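# Move one tray bottle upright into the crate's empty slot

## Task

Take one of the bottles off the tray and set it down standing upright in the one free slot of the crate. The two bottles left on the tray must still be standing there, and the crate and tray must not end up tipped or shifted from where they were, or the task counts as failed.

## Robot and tools

Robot: two Doosan M1013 arms, left_arm and right_arm, each carrying a Robotiq two-finger gripper that opens to 140 mm. left_arm's base sits near (-0.005, +0.460, 0.002) m and right_arm's near (-0.047, -0.711, 0.002) m. right_arm's fingers have a hinge that folds when pushed, but left_arm's fingers do not. For a firm squeeze with either gripper, hold the part with the outer quarter of the pads, near the tips. Deeper in, the right gripper's fingers can wrap round and hold a narrow bottle loosely or lose it. Its tips also fold easily if driven tip-first into a surface.

Frame: all hand poses, velocities and targets use the scene frame. Its origin is at table height, midway between the arms; +x points out over the table, +z up, and +y toward left_arm. Units are metres, quaternions wxyz, m/s and rad/s. Reported hand poses can be a few cm off.

A row is 18 plain numbers covering both arms, even when only one moves. The first 9 belong to left_arm and the next 9 to right_arm. In each block, the first six are absolute joint target angles in radians, not offsets, in this order: wrist pitch, wrist roll, elbow, forearm roll, shoulder, waist. The shoulder, forearm roll and wrist roll run with the opposite sign to the URDF, in commands and in results. Ranges: elbow -2.792 to 2.792, all others -6.283 to 6.283. A target more than 0.010 rad past an end, and further out than the current angle, is refused. The last three numbers are gripper position, force_limit and speed, each in [-1, 1]. Position is absolute: +1 is fully open (140 mm), about -0.8 is where the pads touch, and -1 closes until something blocks. force_limit sets grip strength, roughly 14 N at -1 up to 58 N at +1 for a slow close. A faster close grips harder. speed sets finger rate, about 30 mm/s at -1, 140 at 0 and 250 at +1. To keep a gripper as it is, resend its last three numbers, because 0 is itself a command. To tighten a grip, raise force_limit and switch position between -1 and -0.98.

Tools:
- execute_actions(actions, cameras): actions is a list of actions. Each action has up to 15 rows, one per 1/30 s step, and takes 0.5 s. A shorter action repeats its final row. An empty list returns the images and the scene number and task.
- move(target, speed, blend, stop_force, zero, blocking, cameras): target is one row or a list of up to 15 rows, all absolute joint angles. Joints are interpolated together, so the hand traces a curve and does not avoid obstacles. speed (0.01 to 3.92 rad/s, default 0.5) limits the joint that has the furthest to travel. blend (rad) rounds the corners of a list. stop_force (10 to 80 N) ends an arm's path when a push is sensed; use it with a low speed, and leave it out when pulling away from contact. zero resets the force baseline. blocking=false returns after 0.5 s and cannot be combined with stop_force. Gripper numbers in the first target are sent when the move begins. The result adds a move: line reading done, off_target, moving, held or fault, plus limits=held if steps were withheld.
- wait(seconds 0 to 10), stop(): stop brakes a running move.
- zoom_image(camera, region [x0,y0,x1,y1] in pixels, at most 504 by 504).
- clear_fault(arm): use after a reported torque or force fault.
- read_manual: licence text only.
- finished_scene(scene): ends the scene. Call nothing after it.

Cameras, each 672x504: cam_head_left, cam_head_right, cam_high, cam_low, cam_left_wrist, cam_right_wrist. Calibration matrices are supplied, and fixed cameras may be slightly shifted from them.

Result lines:
- Joint positions, Joint velocities, Joint targets and Tool commands: listed per arm, in the joint order above.
- end_effector_position: the point between the closed pads. Fingertips reach about 33 mm past it at small openings and 9 mm past it when fully open.
- object_status: 0 moving, 1 blocked while opening, 2 blocked while closing (the grip you want), 3 reached target or pads met.
- position_measured (counts): 3 open, about 75 = 100 mm, 139 = 60 mm, 200 = 20 mm, 230 = pads touching.
- Joint torques, External joint torques and Flange force (gripper axes): show contact and load.
- Wrist depth: a 7x7 grid of distances in mm.
- Warning lines: joint sent to its limit, joint command not followed (the clearance check between the arms), MOTOR HOT.

Avoid:
- A torque fault, which comes when contact torque reaches a joint's limit; the wrist joints allow only 42.7 N m.
- A force fault, at 144 N of net outside force.
- Targets even slightly past a firm contact, because the arms are stiff.
- Contact between the two arms, including one gripper closing on the other's fingers.
- Dropping the bottle, letting go of it while it moves, or knocking over the other bottles.
- Bumping the crate or tray, or leaving anything off the table.
- Holding loads with an arm stretched far out, which overheats motors.

Each tool is called after "Request:" as name(argument=value, ...), one argument or row to a line, values as JSON.

## Session

Request:
execute_actions(
  actions=[],
)

Scene clock: 0.00 s.
left_arm: end_effector_position=(+0.3976, -0.1557, +0.2096) position_measured=3 object_status=3 end_effector_quat_wxyz=(+0.178, +0.675, -0.696, +0.170) | right_arm: end_effector_position=(+0.8972, -0.3906, +0.2970) position_measured=3 object_status=3 end_effector_quat_wxyz=(-0.209, +0.759, +0.022, +0.616)
Joint names: [wrist pitch, wrist roll, elbow, forearm roll, shoulder, waist]
Joint positions: left_arm=[0.753 -2.571 1.865 0.475 -0.193 -0.856] | right_arm=[-0.582 -1.998 1.883 0.171 -0.418 0.278]
Joint velocities: within noise
Joint torques (N m): no reading
External joint torques (N m): no reading
Flange force (N): no reading
Wrist depth (mm): cam_left_wrist=[- - - - - - 1186 / - - - - - 1278 1263 / 182 - - - - 1234 1241 / - 138 - - - 135 1206 / - 112 - - - - 104 / - - - - - 1095 1167 / - 214 - - - 1213 -] | cam_right_wrist=[2449 2501 2195 - 1907 - 1674 / 4308 - - 2529 1876 1776 1939 / 2501 3021 2908 - 1907 1604 2195 / - 134 3144 2769 2115 1876 131 / 100 143 2449 2195 1861 1723 126 / 2237 2216 1972 1736 1616 1472 1353 / 1891 1736 1616 1454 1368 1258 1212]
Joint targets: left_arm=[0.753 -2.571 1.865 0.475 -0.193 -0.856] | right_arm=[-0.582 -1.998 1.883 0.171 -0.418 0.278]
Tool commands: left_gripper/position=+1.0 left_gripper/force_limit=+1.0 left_gripper/speed=+1.0 right_gripper/position=+1.0 right_gripper/force_limit=+1.0 right_gripper/speed=+1.0
camera_calibration:
cam_left_wrist: T_world_to_cam=[[-0.999032, 0.0315624, 0.030626, 0.397596], [0.0269584, 0.989704, -0.140569, 0.175258], [-0.0347473, -0.139608, -0.989597, 0.342662], [0, 0, 0, 1]] pos_world=[0.404393, -0.138165, 0.351556]
cam_right_wrist: T_world_to_cam=[[0.288735, -0.903721, -0.316102, -0.507029], [-0.551281, 0.113006, -0.826631, 0.788477], [0.782765, 0.412938, -0.465575, -0.258822], [0, 0, 0, 1]] pos_world=[0.783666, -0.440438, 0.371005]

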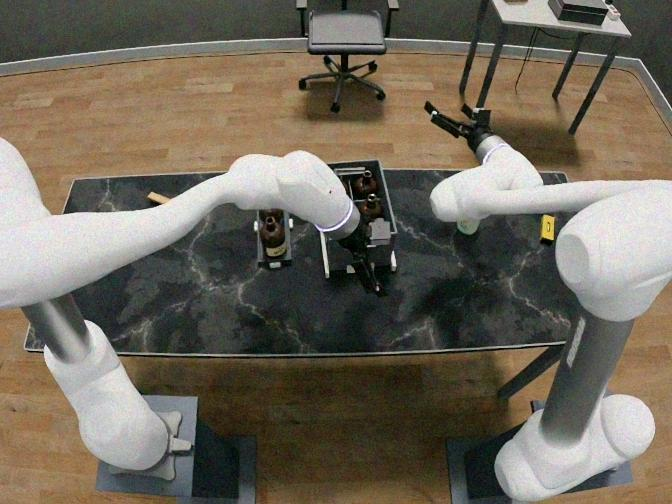

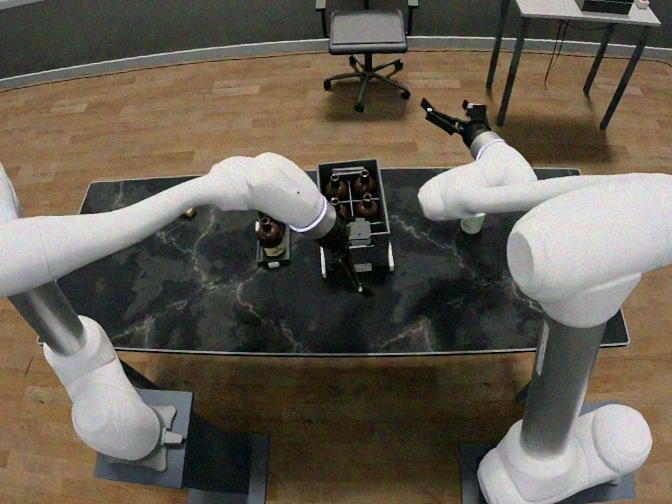

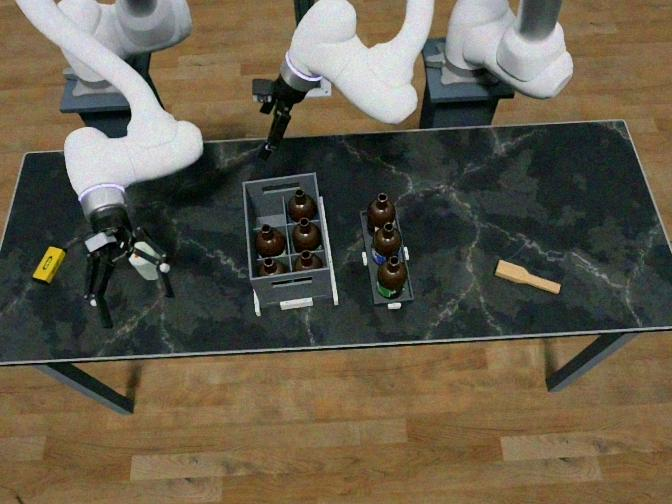

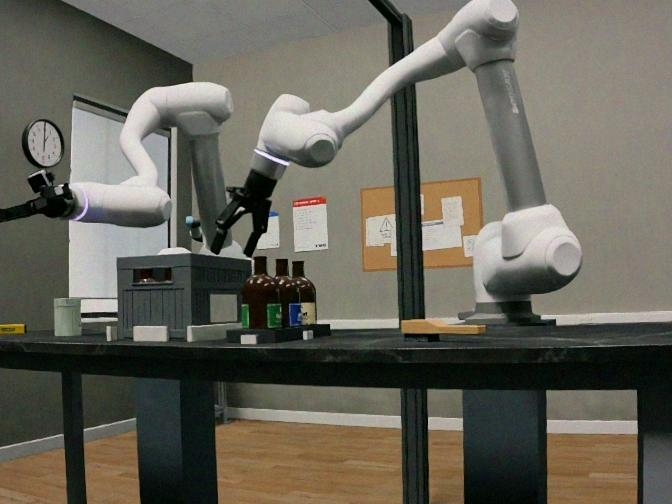

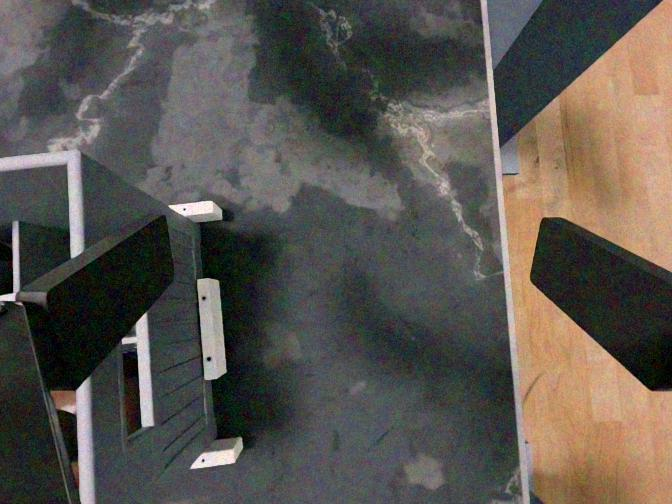

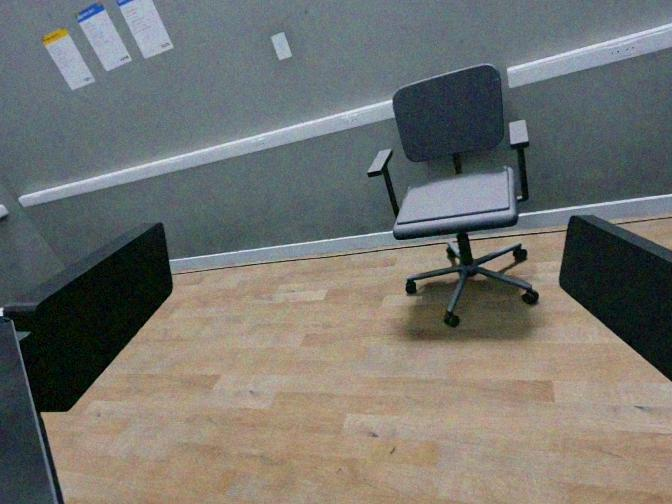

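Request:
zoom_image(
  camera="cam_high",
  region=[220, 150, 430, 320],
)

Request:
zoom_image(
  camera="cam_low",
  region=[90, 220, 350, 360],
)

Request:
zoom_image(
  camera="cam_head_right",
  region=[220, 140, 430, 300],
)

Scaled by 2.400 from the camera's 672x504 image, which has a finer 960x720 frame.

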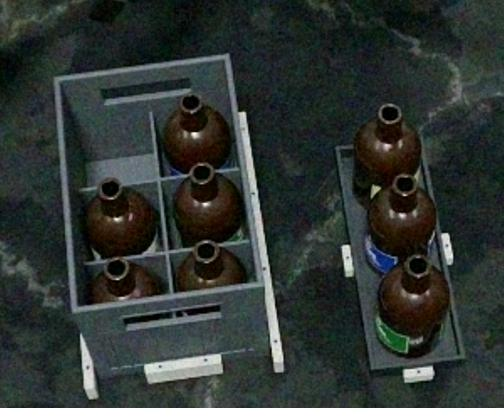

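Scaled by 1.938 from the camera's 672x504 image, which has a finer 960x720 frame.

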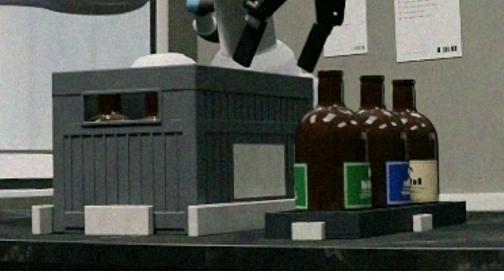

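Scaled by 2.400 from the camera's 672x504 image, which has a finer 960x720 frame.

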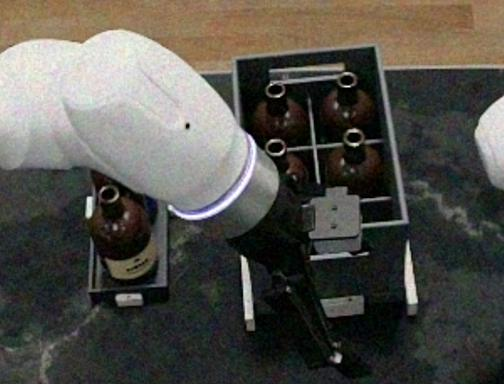

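Request:
move(
  target=[1.3846,-1.781,1.5906,0,-0.1664,-0.536,0.1,-1,0,-0.582,-1.998,1.883,0.171,-0.418,0.278,1,1,1],
  speed=0.8,
  cameras=["cam_left_wrist","cam_head_left","cam_head_right","cam_high"],
)

Scene clock: 108.20 s.
left_arm: end_effector_position=(+0.5600, +0.1334, +0.3302) position_measured=117 object_status=3 end_effector_quat_wxyz=(+0.000, +0.924, -0.383, +0.000) | right_arm: end_effector_position=(+0.8971, -0.3904, +0.2974) position_measured=3 object_status=3 end_effector_quat_wxyz=(-0.209, +0.759, +0.022, +0.616)
Joint names: [wrist pitch, wrist roll, elbow, forearm roll, shoulder, waist]
Joint positions: left_arm=[1.385 -1.781 1.591 0 -0.166 -0.536] | right_arm=[-0.582 -1.998 1.883 0.171 -0.418 0.278]
Joint torques (N m): left_arm=[-0.26 -0.65 -42.71 -4.65 61.46 1.86] | right_arm=[-2.39 0.58 -34.32 -2.82 72.01 3.44]
External joint torques (N m): left_arm=[0.21 0.65 1.47 0.43 -3.31 -1.91] | right_arm=[-0.32 -0.56 0.3 -0.57 4.59 -3.28]
Flange force (N): left_arm=[3.3 3.2 2.8] | right_arm=[4.5 3.1 -7.7]
Wrist depth (mm): cam_left_wrist=[- 300 299 - 375 263 - / - - 317 353 - - - / - 443 - 349 - - - / 454 - 121 - 141 121 1431 / - 87 - - - - 90 / - - - 613 748 - - / - - - 1639 - - -] | cam_right_wrist=[- 3231 - - 1817 1723 1749 / 3102 2769 2216 2326 1817 1762 - / - - - - 1939 1593 - / 3693 134 3579 2803 1988 1891 131 / 100 143 2529 2259 1846 1723 114 / 2195 2237 1988 1662 1650 1482 1329 / 1907 1762 1604 1472 1337 1231 1175]
Joint targets: left_arm=[1.385 -1.781 1.591 0.000 -0.166 -0.536] | right_arm=[-0.582 -1.998 1.883 0.171 -0.418 0.278]
move: done
camera_calibration:
cam_left_wrist: T_world_to_cam=[[-0.699281, -0.71449, 0.0225911, 0.481225], [-0.664204, 0.6611, 0.348969, 0.171058], [-0.26427, 0.229022, -0.936862, 0.570026], [0, 0, 0, 1]] pos_world=[0.60077, 0.100195, 0.46347]
Images, in order (width x height): cam_head_left 672x504, cam_head_right 672x504, cam_high 672x504, cam_left_wrist 672x504.

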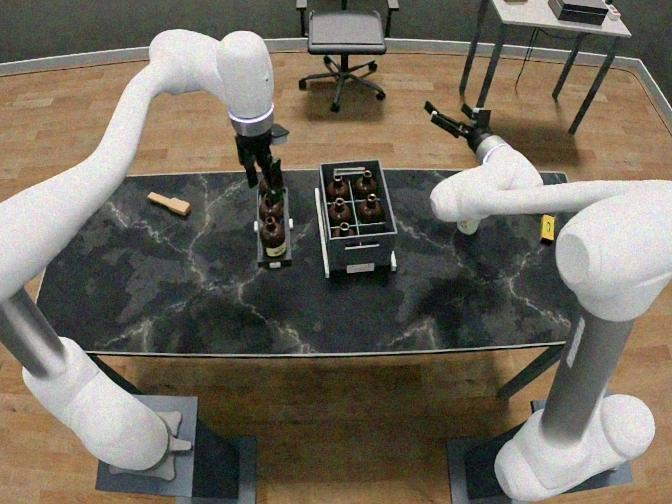

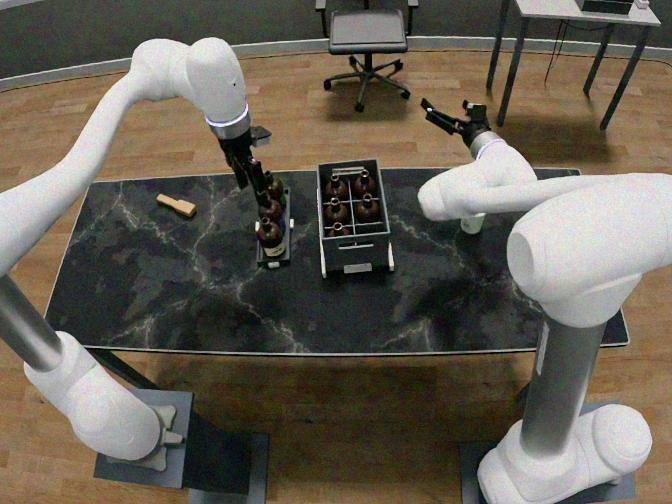

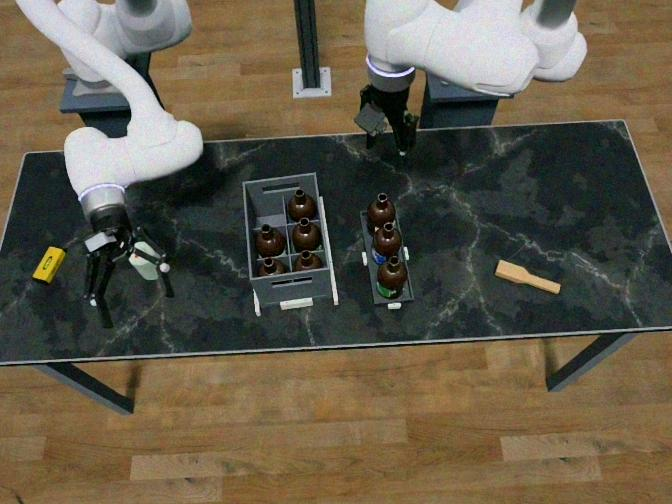

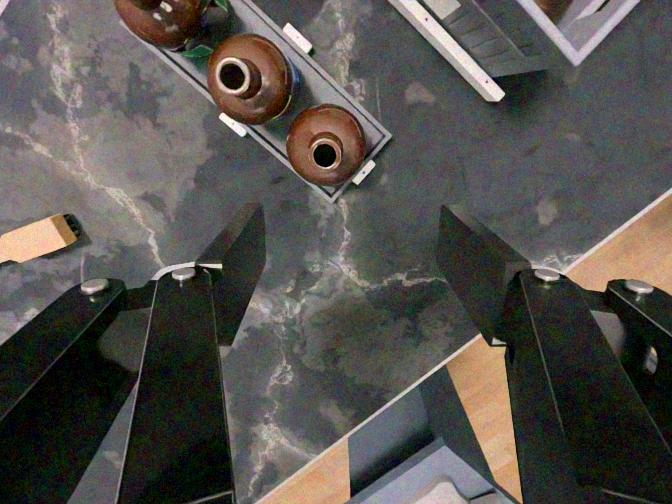

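Request:
move(
  target=[1.2492,-1.7845,1.6695,0,-0.2229,-0.5317,0.1,-1,0,-0.582,-1.998,1.883,0.171,-0.418,0.278,1,1,1],
  speed=0.6,
  cameras=["cam_left_wrist","cam_low"],
)

Scene clock: 129.30 s.
left_arm: end_effector_position=(+0.5743, +0.1275, +0.2502) position_measured=117 object_status=3 end_effector_quat_wxyz=(+0.000, +0.924, -0.383, +0.000) | right_arm: end_effector_position=(+0.8971, -0.3904, +0.2974) position_measured=3 object_status=3 end_effector_quat_wxyz=(-0.209, +0.759, +0.022, +0.616)
Joint names: [wrist pitch, wrist roll, elbow, forearm roll, shoulder, waist]
Joint positions: left_arm=[1.249 -1.784 1.669 0 -0.223 -0.532] | right_arm=[-0.582 -1.998 1.883 0.171 -0.418 0.278]
Joint torques (N m): left_arm=[-0.32 -0.69 -41 -4.48 66.33 2.23] | right_arm=[-2.43 0.55 -34.37 -2.84 72.03 3.43]
External joint torques (N m): left_arm=[0.26 0.69 1.01 0.39 -3.42 -2.23] | right_arm=[-0.28 -0.54 0.27 -0.57 4.62 -3.54]
Flange force (N): left_arm=[4.2 3.4 2.5] | right_arm=[4.7 3.4 -7.7]
Wrist depth (mm): cam_left_wrist=[- 242 306 - 309 - - / 362 365 239 - - 354 365 / 375 - - 252 - 379 381 / 382 - 122 - 140 109 - / - 88 - 426 - - 90 / - - - - - - - / - - - - - - -] | cam_right_wrist=[2475 2449 - - 1723 1790 1861 / 3021 3323 - 2475 1817 1861 1939 / 2908 - - - 1907 1776 1972 / - 134 3231 2585 2041 1861 131 / 100 125 2501 2259 2154 1711 114 / 2216 2326 1955 1790 1531 1454 1345 / 1891 1662 1638 1482 1360 1271 1187]
Joint targets: left_arm=[1.249 -1.784 1.669 0.000 -0.223 -0.532] | right_arm=[-0.582 -1.998 1.883 0.171 -0.418 0.278]
move: done
camera_calibration:
cam_left_wrist: T_world_to_cam=[[-0.698663, -0.715098, 0.0224867, 0.488603], [-0.664818, 0.660511, 0.348916, 0.21273], [-0.264361, 0.228825, -0.936884, 0.500362], [0, 0, 0, 1]] pos_world=[0.615071, 0.0943933, 0.38357]
Images, in order (width x height): cam_low 672x504, cam_left_wrist 672x504.

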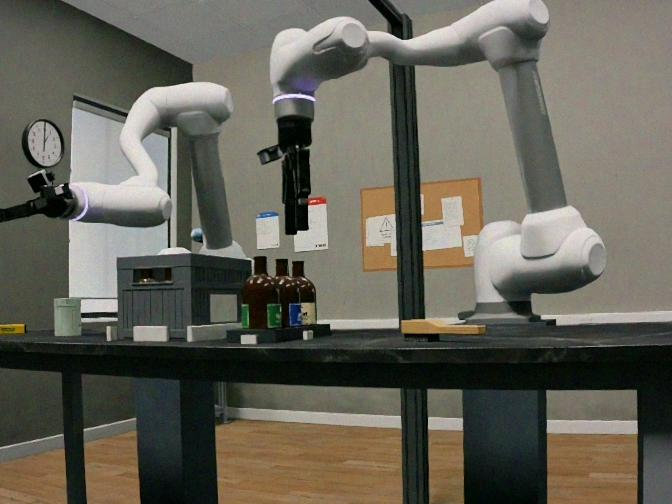

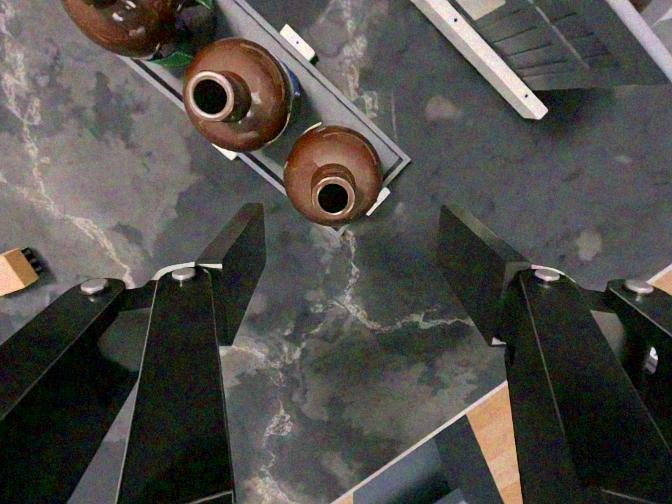

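Request:
move(
  target=[
    [1.1024,-1.792,1.7568,0,-0.2824,-0.5243,0.1,0,-1,-0.582,-1.998,1.883,0.171,-0.418,0.278,1,1,1],
    [1.1024,-1.792,1.7568,0,-0.2824,-0.5243,-1,0,-1,-0.582,-1.998,1.883,0.171,-0.418,0.278,1,1,1],
  ],
  speed=0.15,
  cameras=["cam_left_wrist","cam_low"],
)

Scene clock: 160.00 s.
left_arm: end_effector_position=(+0.5803, +0.1296, +0.1653) position_measured=194 object_status=0 end_effector_quat_wxyz=(+0.000, +0.924, -0.383, +0.000) | right_arm: end_effector_position=(+0.8971, -0.3904, +0.2974) position_measured=3 object_status=3 end_effector_quat_wxyz=(-0.209, +0.759, +0.022, +0.616)
Joint names: [wrist pitch, wrist roll, elbow, forearm roll, shoulder, waist]
Joint positions: left_arm=[1.102 -1.792 1.757 0 -0.282 -0.524] | right_arm=[-0.582 -1.998 1.883 0.171 -0.418 0.278]
Joint torques (N m): left_arm=[-0.2 -0.68 -38.24 -3.96 69.06 2] | right_arm=[-2.42 0.57 -34.4 -2.8 72 3.46]
External joint torques (N m): left_arm=[0.14 0.68 0.69 0.12 -2.87 -1.97] | right_arm=[-0.28 -0.56 0.38 -0.6 4.34 -3.73]
Flange force (N): left_arm=[3.7 3.1 2.6] | right_arm=[4.4 3.7 -7.5]
Wrist depth (mm): cam_left_wrist=[169 183 167 251 261 244 193 / 275 127 166 272 - 276 - / - - 190 177 292 - - / - - - 146 113 315 - / - - - - - 81 - / - - - - - - - / - - - - - - -] | cam_right_wrist=[- 2803 - 2115 1723 1832 1723 / - - - 2041 1832 1832 1955 / 4011 3372 2644 2529 1876 1698 2005 / 3525 134 3021 2837 2059 1876 131 / 100 143 2529 2281 1876 1736 114 / 2195 2195 1988 1736 1583 1454 1322 / 1861 1939 1593 1482 1401 1285 1193]
Joint targets: left_arm=[1.102 -1.792 1.757 0.000 -0.282 -0.524] | right_arm=[-0.582 -1.998 1.883 0.171 -0.418 0.278]
move: done
camera_calibration:
cam_left_wrist: T_world_to_cam=[[-0.698689, -0.715069, 0.0225767, 0.496194], [-0.664753, 0.660544, 0.348977, 0.244927], [-0.264456, 0.228818, -0.936859, 0.421885], [0, 0, 0, 1]] pos_world=[0.621071, 0.0964934, 0.29857]
Images, in order (width x height): cam_low 672x504, cam_left_wrist 672x504.

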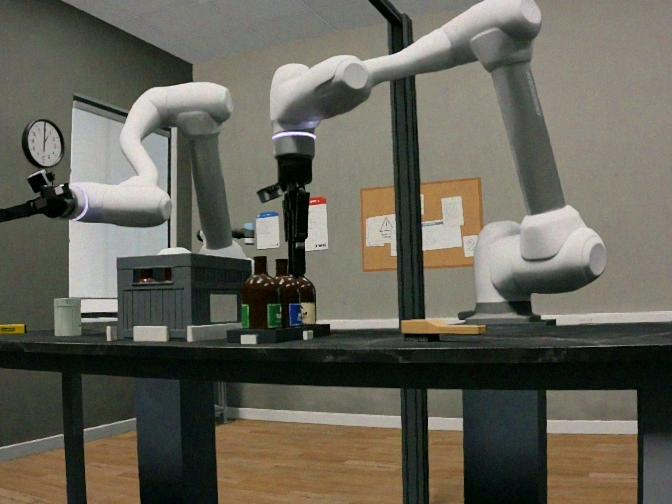

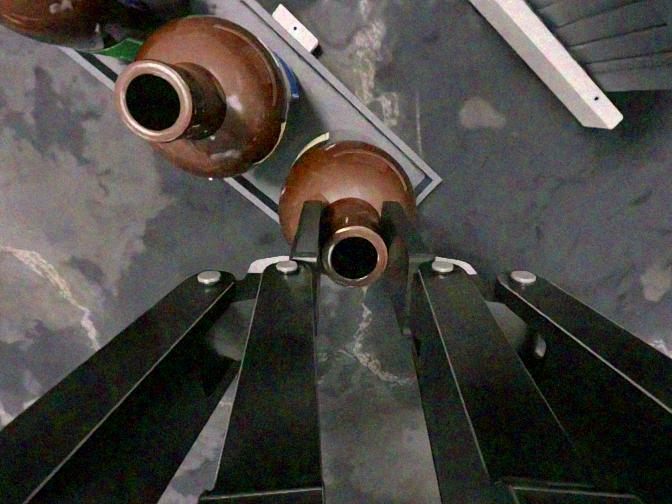

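Request:
move(
  target=[
    [1.4435,-1.792,1.508,0,-0.1901,-0.5243,-1,0,-1,-0.582,-1.998,1.883,0.171,-0.418,0.278,1,1,1],
    [1.5555,-1.4775,1.0938,0,-0.4923,-0.8391,-1,0,-1,-0.582,-1.998,1.883,0.171,-0.418,0.278,1,1,1],
  ],
  speed=0.35,
  blend=[0.05,0],
  cameras=["cam_left_wrist","cam_high","cam_head_right","cam_low"],
)

Scene clock: 182.27 s.
left_arm: end_effector_position=(+0.5643, -0.1745, +0.3601) position_measured=194 object_status=2 end_effector_quat_wxyz=(+0.000, +0.924, -0.383, +0.000) | right_arm: end_effector_position=(+0.8971, -0.3904, +0.2974) position_measured=3 object_status=3 end_effector_quat_wxyz=(-0.209, +0.759, +0.022, +0.616)
Joint names: [wrist pitch, wrist roll, elbow, forearm roll, shoulder, waist]
Joint positions: left_arm=[1.556 -1.478 1.094 0 -0.492 -0.839] | right_arm=[-0.582 -1.998 1.883 0.171 -0.418 0.278]
Joint torques (N m): left_arm=[-0.36 -0.68 -45.2 -4.73 94.47 2.37] | right_arm=[-2.45 0.59 -34.35 -2.82 71.87 3.73]
External joint torques (N m): left_arm=[0.3 0.68 3.01 0.39 -3.18 -2.24] | right_arm=[-0.25 -0.57 0.35 -0.57 4.66 -3.72]
Flange force (N): left_arm=[-2.6 3.3 4.8] | right_arm=[4.8 3.7 -7.9]
Wrist depth (mm): cam_left_wrist=[- 318 337 423 - - 136 / - 335 - 436 - - 140 / - - - 174 - - - / - - - 145 113 - 1403 / - - - - - 81 1545 / - - - - - - - / - - - - - - -] | cam_right_wrist=[2475 3231 - 2134 1846 - 1972 / - - 2423 2475 1832 1541 1876 / 4081 - 3579 2398 1891 1876 - / - 134 3187 2803 1988 1876 131 / 100 143 2449 2195 1891 1686 114 / 2237 2154 1907 1762 1698 1472 1314 / 1907 1736 1593 1531 1345 1271 1199]
Joint targets: left_arm=[1.555 -1.478 1.094 0.000 -0.492 -0.839] | right_arm=[-0.582 -1.998 1.883 0.171 -0.418 0.278]
move: done
camera_calibration:
cam_left_wrist: T_world_to_cam=[[-0.698888, -0.714878, 0.0224557, 0.263385], [-0.664619, 0.660713, 0.348913, 0.367167], [-0.264267, 0.228926, -0.936886, 0.669658], [0, 0, 0, 1]] pos_world=[0.605071, -0.207606, 0.49337]
Images, in order (width x height): cam_head_right 672x504, cam_high 672x504, cam_low 672x504, cam_left_wrist 672x504.

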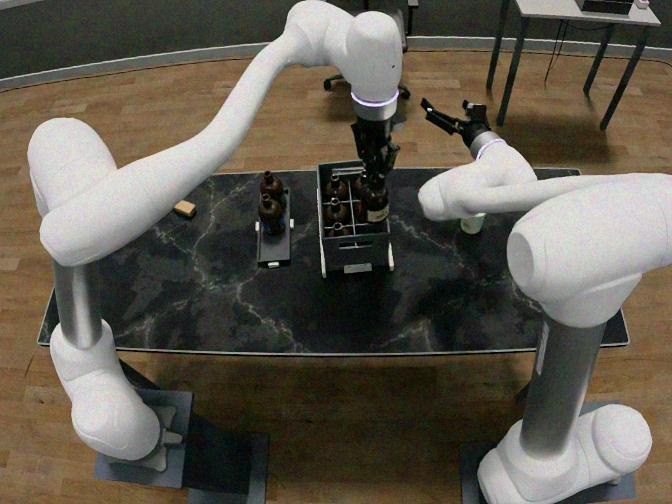

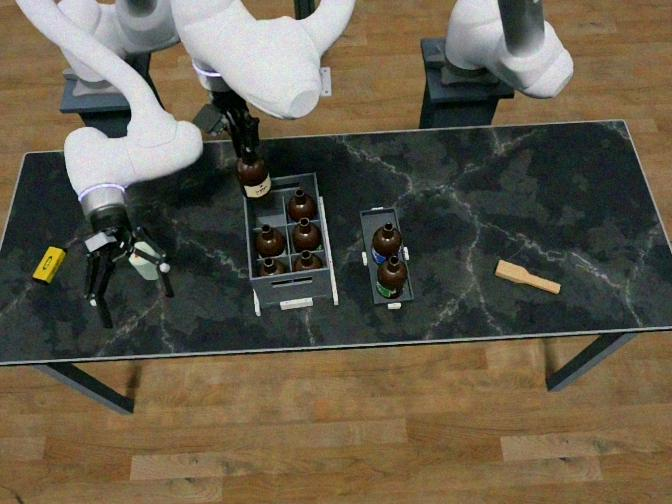

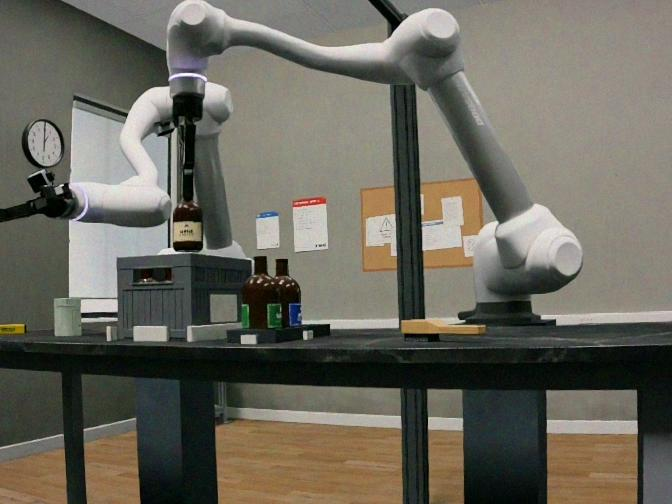

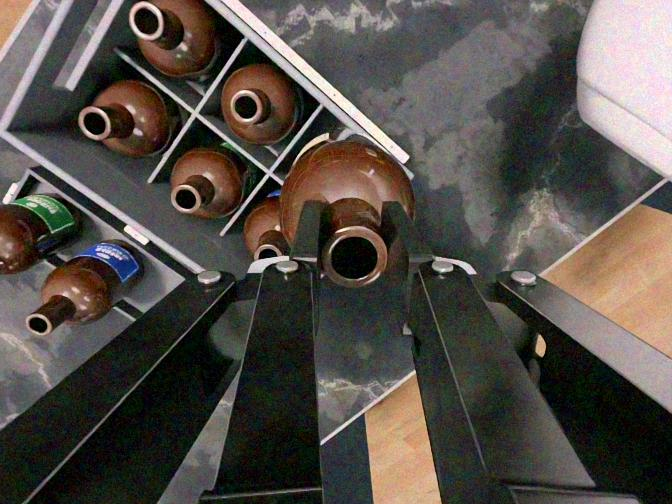

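Request:
zoom_image(
  camera="cam_left_wrist",
  region=[0, 0, 440, 330],
)

Request:
zoom_image(
  camera="cam_high",
  region=[220, 140, 350, 320],
)

Scaled by 1.145 from the camera's 672x504 image, which has a finer 960x720 frame.

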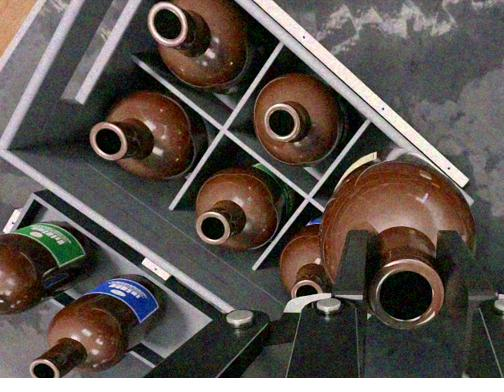

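Scaled by 2.800 from the camera's 672x504 image, which has a finer 960x720 frame.

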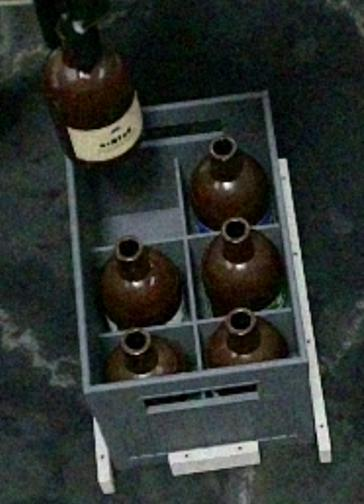

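Request:
move(
  target=[1.4834,-1.479,1.1678,0,-0.4904,-0.8376,-1,0,-1,-0.582,-1.998,1.883,0.171,-0.418,0.278,1,1,1],
  speed=0.2,
  cameras=["cam_high","cam_head_right","cam_head_left","cam_left_wrist"],
)

Request:
zoom_image(
  camera="cam_high",
  region=[220, 120, 350, 320],
)

Request:
zoom_image(
  camera="cam_head_right",
  region=[290, 120, 430, 290],
)

Request:
zoom_image(
  camera="cam_head_left",
  region=[290, 120, 430, 290],
)

Scene clock: 243.53 s.
left_arm: end_effector_position=(+0.5632, -0.1713, +0.3203) position_measured=194 object_status=2 end_effector_quat_wxyz=(+0.000, +0.924, -0.383, +0.000) | right_arm: end_effector_position=(+0.8971, -0.3904, +0.2974) position_measured=3 object_status=3 end_effector_quat_wxyz=(-0.209, +0.759, +0.022, +0.616)
Joint names: [wrist pitch, wrist roll, elbow, forearm roll, shoulder, waist]
Joint positions: left_arm=[1.483 -1.479 1.168 0 -0.49 -0.838] | right_arm=[-0.582 -1.998 1.883 0.171 -0.418 0.278]
Joint torques (N m): left_arm=[-0.39 -0.68 -44.99 -4.74 95.37 2.24] | right_arm=[-2.42 0.58 -34.44 -2.82 71.95 3.5]
External joint torques (N m): left_arm=[0.33 0.68 3.27 0.45 -5.15 -2.23] | right_arm=[-0.29 -0.56 0.43 -0.58 4.48 -3.69]
Flange force (N): left_arm=[0.3 3.4 5.3] | right_arm=[4.5 3.7 -7.8]
Wrist depth (mm): cam_left_wrist=[- 290 305 - - - - / 282 320 - - - - 410 / - 310 347 181 - - - / - - - 143 113 - 1376 / 368 - - - - 81 1460 / - - - - - - - / - - - - - - -] | cam_right_wrist=[- 2350 2475 2096 1907 - 1817 / - 3323 2350 2281 1861 1939 - / - 2908 2674 - 1939 1846 - / - 144 3144 2837 2005 1832 131 / 100 143 2644 2216 1861 1736 114 / - 2134 1846 1736 1572 1454 1345 / 1832 1762 1627 1445 1360 1258 1205]
Joint targets: left_arm=[1.483 -1.479 1.168 0.000 -0.490 -0.838] | right_arm=[-0.582 -1.998 1.883 0.171 -0.418 0.278]
move: done
camera_calibration:
cam_left_wrist: T_world_to_cam=[[-0.698962, -0.714803, 0.0225712, 0.265731], [-0.664504, 0.660797, 0.348973, 0.378159], [-0.264362, 0.22892, -0.936861, 0.631508], [0, 0, 0, 1]] pos_world=[0.603971, -0.204506, 0.45367]
Images, in order (width x height): cam_head_left 672x504, cam_head_right 672x504, cam_high 672x504, cam_left_wrist 672x504.

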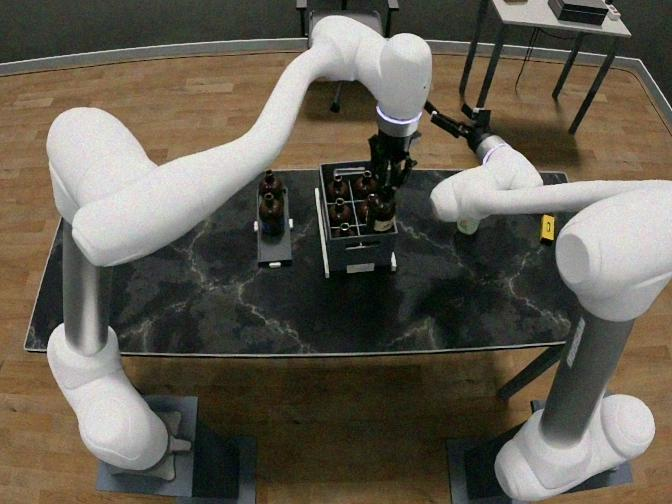

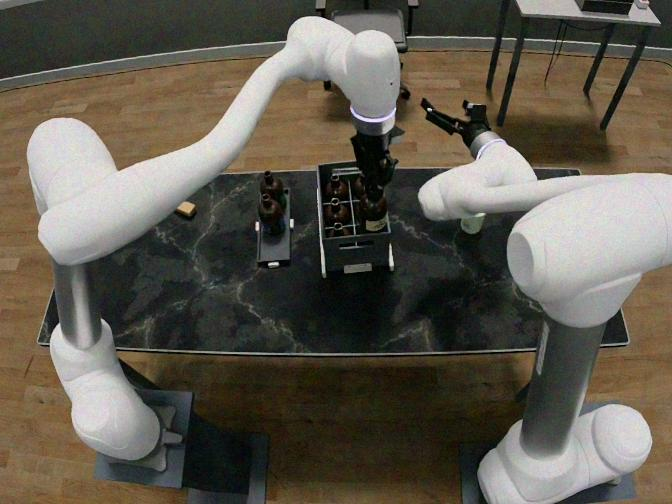

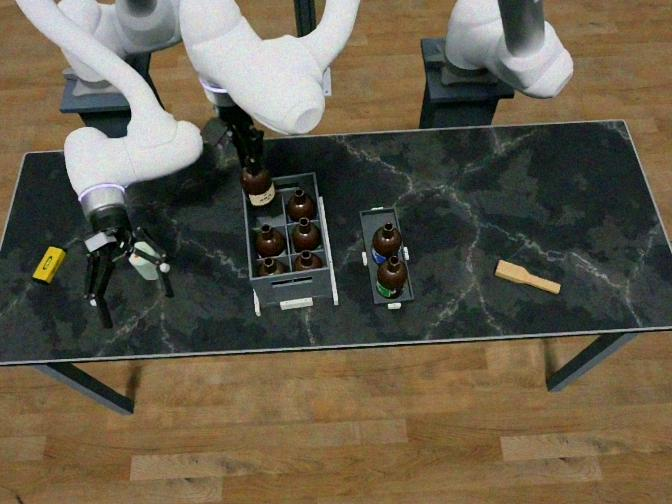

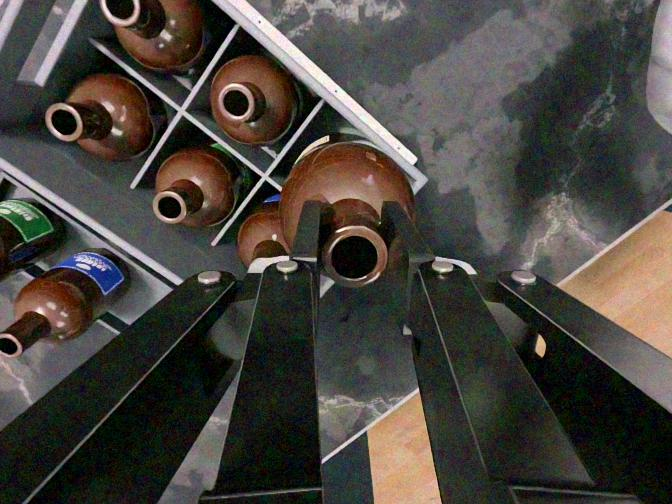

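Scaled by 2.520 from the camera's 672x504 image, which has a finer 960x720 frame.

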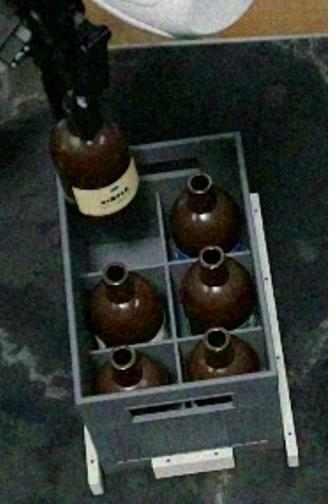

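Scaled by 2.965 from the camera's 672x504 image, which has a finer 960x720 frame.

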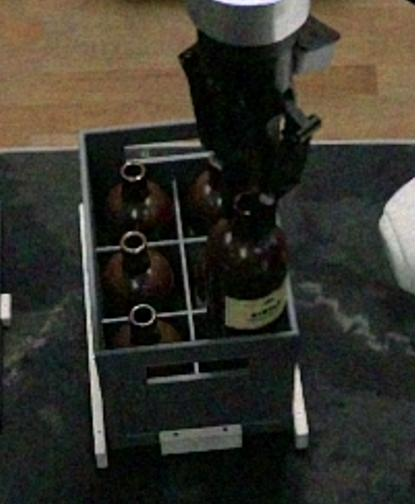

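Scaled by 2.965 from the camera's 672x504 image, which has a finer 960x720 frame.

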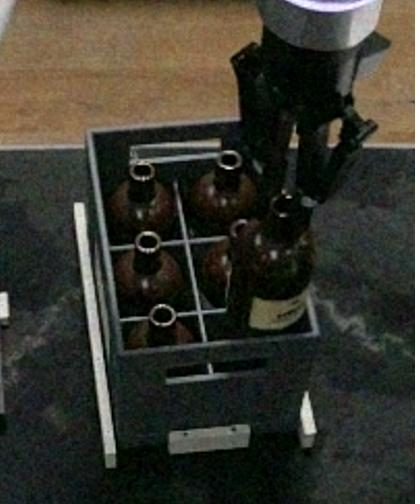

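Request:
move(
  target=[
    [1.4642,-1.484,1.1896,0,-0.4878,-0.8322,-1,0,-1,-0.582,-1.998,1.883,0.171,-0.418,0.278,1,1,1],
    [1.3312,-1.484,1.2987,0,-0.5117,-0.8322,-1,0,-1,-0.582,-1.998,1.883,0.171,-0.418,0.278,1,1,1],
    [1.1966,-1.484,1.3908,0,-0.5542,-0.8322,-1,0,-1,-0.582,-1.998,1.883,0.171,-0.418,0.278,1,1,1],
  ],
  speed=[0.1,0.08,0.04],
  stop_force=12,
  cameras=["cam_high","cam_head_left","cam_left_wrist","cam_low"],
)

Scene clock: 275.90 s.
left_arm: end_effector_position=(+0.5659, -0.1673, +0.1685) position_measured=194 object_status=2 end_effector_quat_wxyz=(+0.000, +0.924, -0.383, +0.000) | right_arm: end_effector_position=(+0.8971, -0.3904, +0.2974) position_measured=3 object_status=3 end_effector_quat_wxyz=(-0.209, +0.759, +0.022, +0.616)
Joint names: [wrist pitch, wrist roll, elbow, forearm roll, shoulder, waist]
Joint positions: left_arm=[1.234 -1.484 1.365 0 -0.542 -0.832] | right_arm=[-0.582 -1.998 1.883 0.171 -0.418 0.278]
Joint torques (N m): left_arm=[-2.52 -0.72 -28.49 -3.67 71.81 -0.02] | right_arm=[-2.43 0.57 -34.43 -2.84 72 3.56]
External joint torques (N m): left_arm=[2.47 0.72 -11.11 -0.4 21.15 0.32] | right_arm=[-0.27 -0.56 0.44 -0.55 4.5 -3.36]
Flange force (N): left_arm=[-2.8 0.3 -26.7] | right_arm=[4.4 3.3 -7.8]
Wrist depth (mm): cam_left_wrist=[171 181 162 254 269 - - / 199 127 183 195 277 - - / 201 200 - 179 129 287 - / 171 186 222 - 120 - - / - - - 215 - 81 - / - - - 173 - - - / - - - - - - -] | cam_right_wrist=[2281 2585 - 2154 1521 2023 2023 / - - 2614 2237 1832 1762 - / - 3144 - - 1907 1627 1638 / - 134 3102 2614 2115 1923 131 / 100 134 2529 2195 1939 1322 114 / - 2174 1923 1762 1604 1463 1337 / - 1711 1572 1491 1368 1292 1205]
Joint targets: left_arm=[1.234 -1.484 1.365 0.000 -0.542 -0.832] | right_arm=[-0.582 -1.998 1.883 0.171 -0.418 0.278]
move: contact (left_arm); path passed 2 of 3 targets; left_arm: the wrist pitch is farthest, 0.037 rad from its target
camera_calibration:
cam_left_wrist: T_world_to_cam=[[-0.698649, -0.715109, 0.0225572, 0.273731], [-0.664909, 0.6606, 0.348573, 0.430581], [-0.264169, 0.228532, -0.93701, 0.488824], [0, 0, 0, 1]] pos_world=[0.606671, -0.200406, 0.30177]
Images, in order (width x height): cam_head_left 672x504, cam_high 672x504, cam_low 672x504, cam_left_wrist 672x504.

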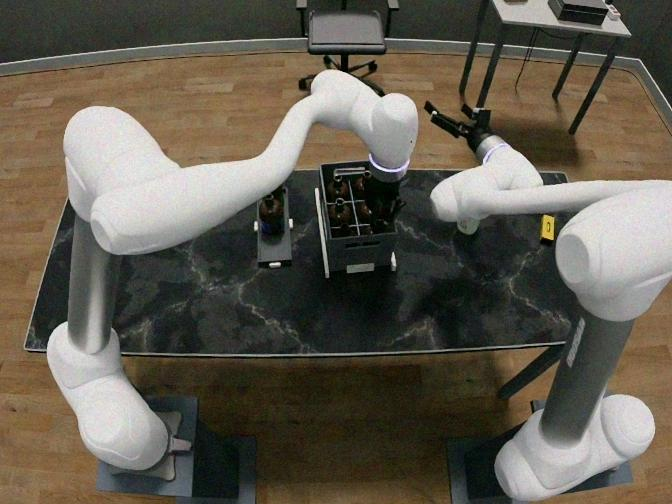

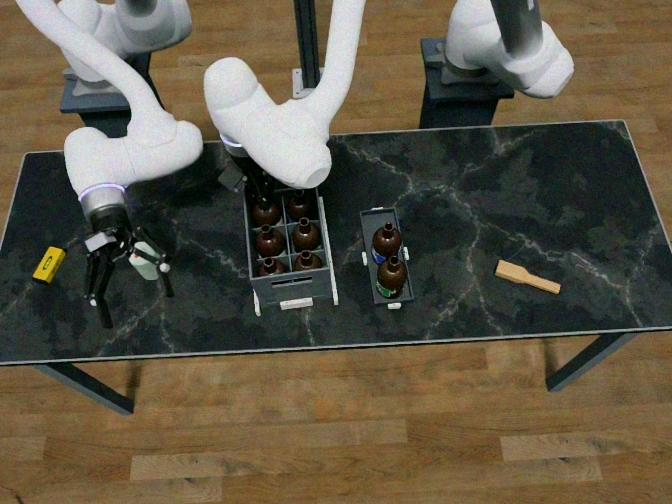

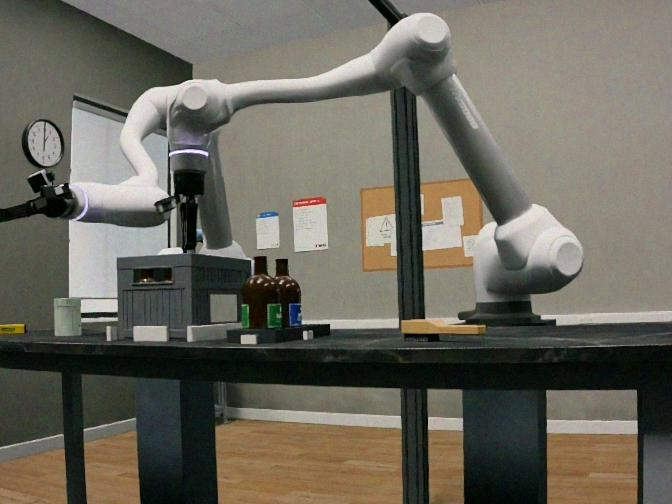

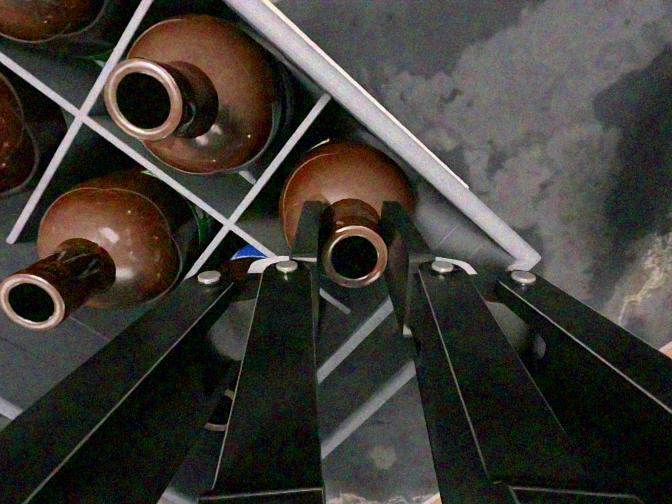

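Request:
move(
  target=[
    [1.234,-1.484,1.365,0,-0.542,-0.832,-0.15,0,-1,-0.582,-1.998,1.883,0.171,-0.418,0.278,1,1,1],
    [1.3312,-1.484,1.2987,0,-0.5117,-0.8322,-0.15,0,-1,-0.582,-1.998,1.883,0.171,-0.418,0.278,1,1,1],
    [1.4811,-1.484,1.1742,0,-0.4863,-0.8322,-0.15,0,-1,-0.582,-1.998,1.883,0.171,-0.418,0.278,1,1,1],
  ],
  speed=[0.1,0.12,0.3],
  blend=[0,0.03,0],
  cameras=["cam_high","cam_low","cam_left_wrist"],
)

Scene clock: 292.73 s.
left_arm: end_effector_position=(+0.5651, -0.1664, +0.3202) position_measured=148 object_status=3 end_effector_quat_wxyz=(+0.000, +0.924, -0.383, +0.000) | right_arm: end_effector_position=(+0.8971, -0.3904, +0.2974) position_measured=3 object_status=3 end_effector_quat_wxyz=(-0.209, +0.759, +0.022, +0.616)
Joint names: [wrist pitch, wrist roll, elbow, forearm roll, shoulder, waist]
Joint positions: left_arm=[1.481 -1.484 1.174 0 -0.486 -0.832] | right_arm=[-0.582 -1.998 1.883 0.171 -0.418 0.278]
Joint torques (N m): left_arm=[-0.36 -0.65 -43.45 -4.76 92.93 2.31] | right_arm=[-2.43 0.57 -34.38 -2.81 72.19 3.42]
External joint torques (N m): left_arm=[0.3 0.65 1.42 0.43 -2.44 -2] | right_arm=[-0.29 -0.55 0.28 -0.59 4.61 -3.11]
Flange force (N): left_arm=[0.5 3.1 2.1] | right_arm=[4.5 2.7 -7.6]
Wrist depth (mm): cam_left_wrist=[- 288 318 - - - - / 302 309 303 - - - 416 / 304 - 332 327 286 - - / - - 142 - 135 - 1359 / - - - - - 76 - / - - - - - - - / - - - - - - -] | cam_right_wrist=[- 2501 - 2154 1832 1627 1749 / 2908 2945 2556 2237 1846 1749 1988 / 3877 3144 2837 - 1891 1686 1923 / - 134 3187 2945 2005 1891 131 / 100 144 2529 2096 1939 1736 114 / 2237 2154 1939 1762 1616 1401 1368 / 1907 1736 1583 1491 1377 1307 1187]
Joint targets: left_arm=[1.481 -1.484 1.174 0.000 -0.486 -0.832] | right_arm=[-0.582 -1.998 1.883 0.171 -0.418 0.278]
move: done
camera_calibration:
cam_left_wrist: T_world_to_cam=[[-0.698642, -0.715116, 0.0225516, 0.270391], [-0.664803, 0.660494, 0.348978, 0.376307], [-0.264455, 0.228818, -0.93686, 0.630714], [0, 0, 0, 1]] pos_world=[0.605872, -0.199507, 0.45347]
Images, in order (width x height): cam_high 672x504, cam_low 672x504, cam_left_wrist 672x504.

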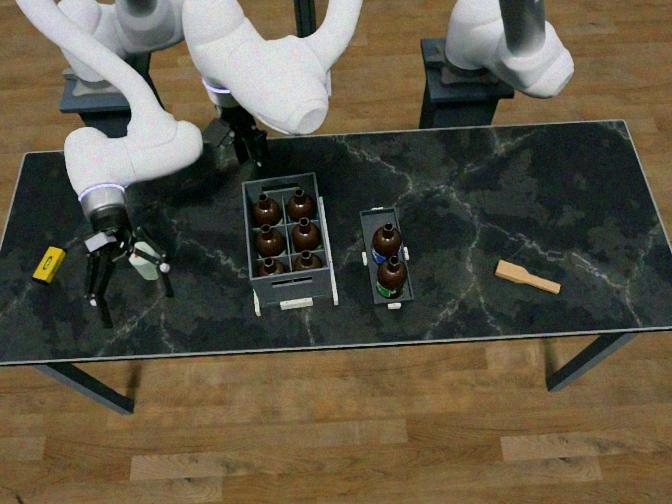

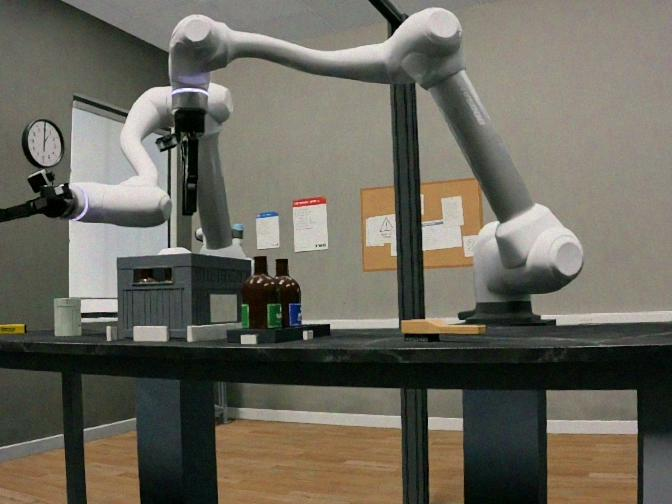

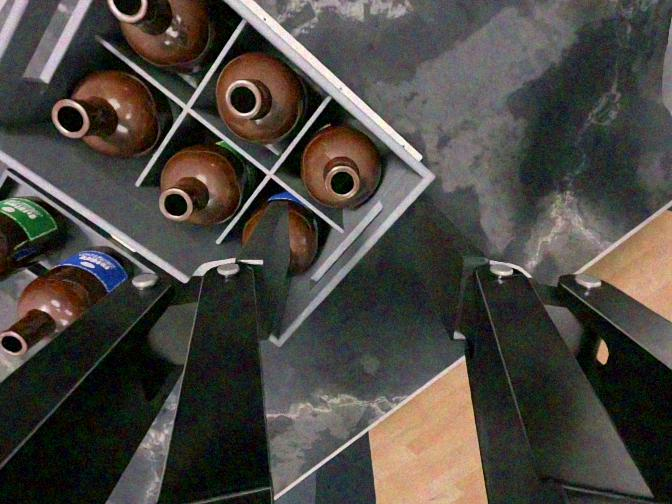

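Six bottles stand upright in the crate, and the other two are still standing on the tray.

Request:
finished_scene(
  scene=2,
)

The scene is finished: the task was done.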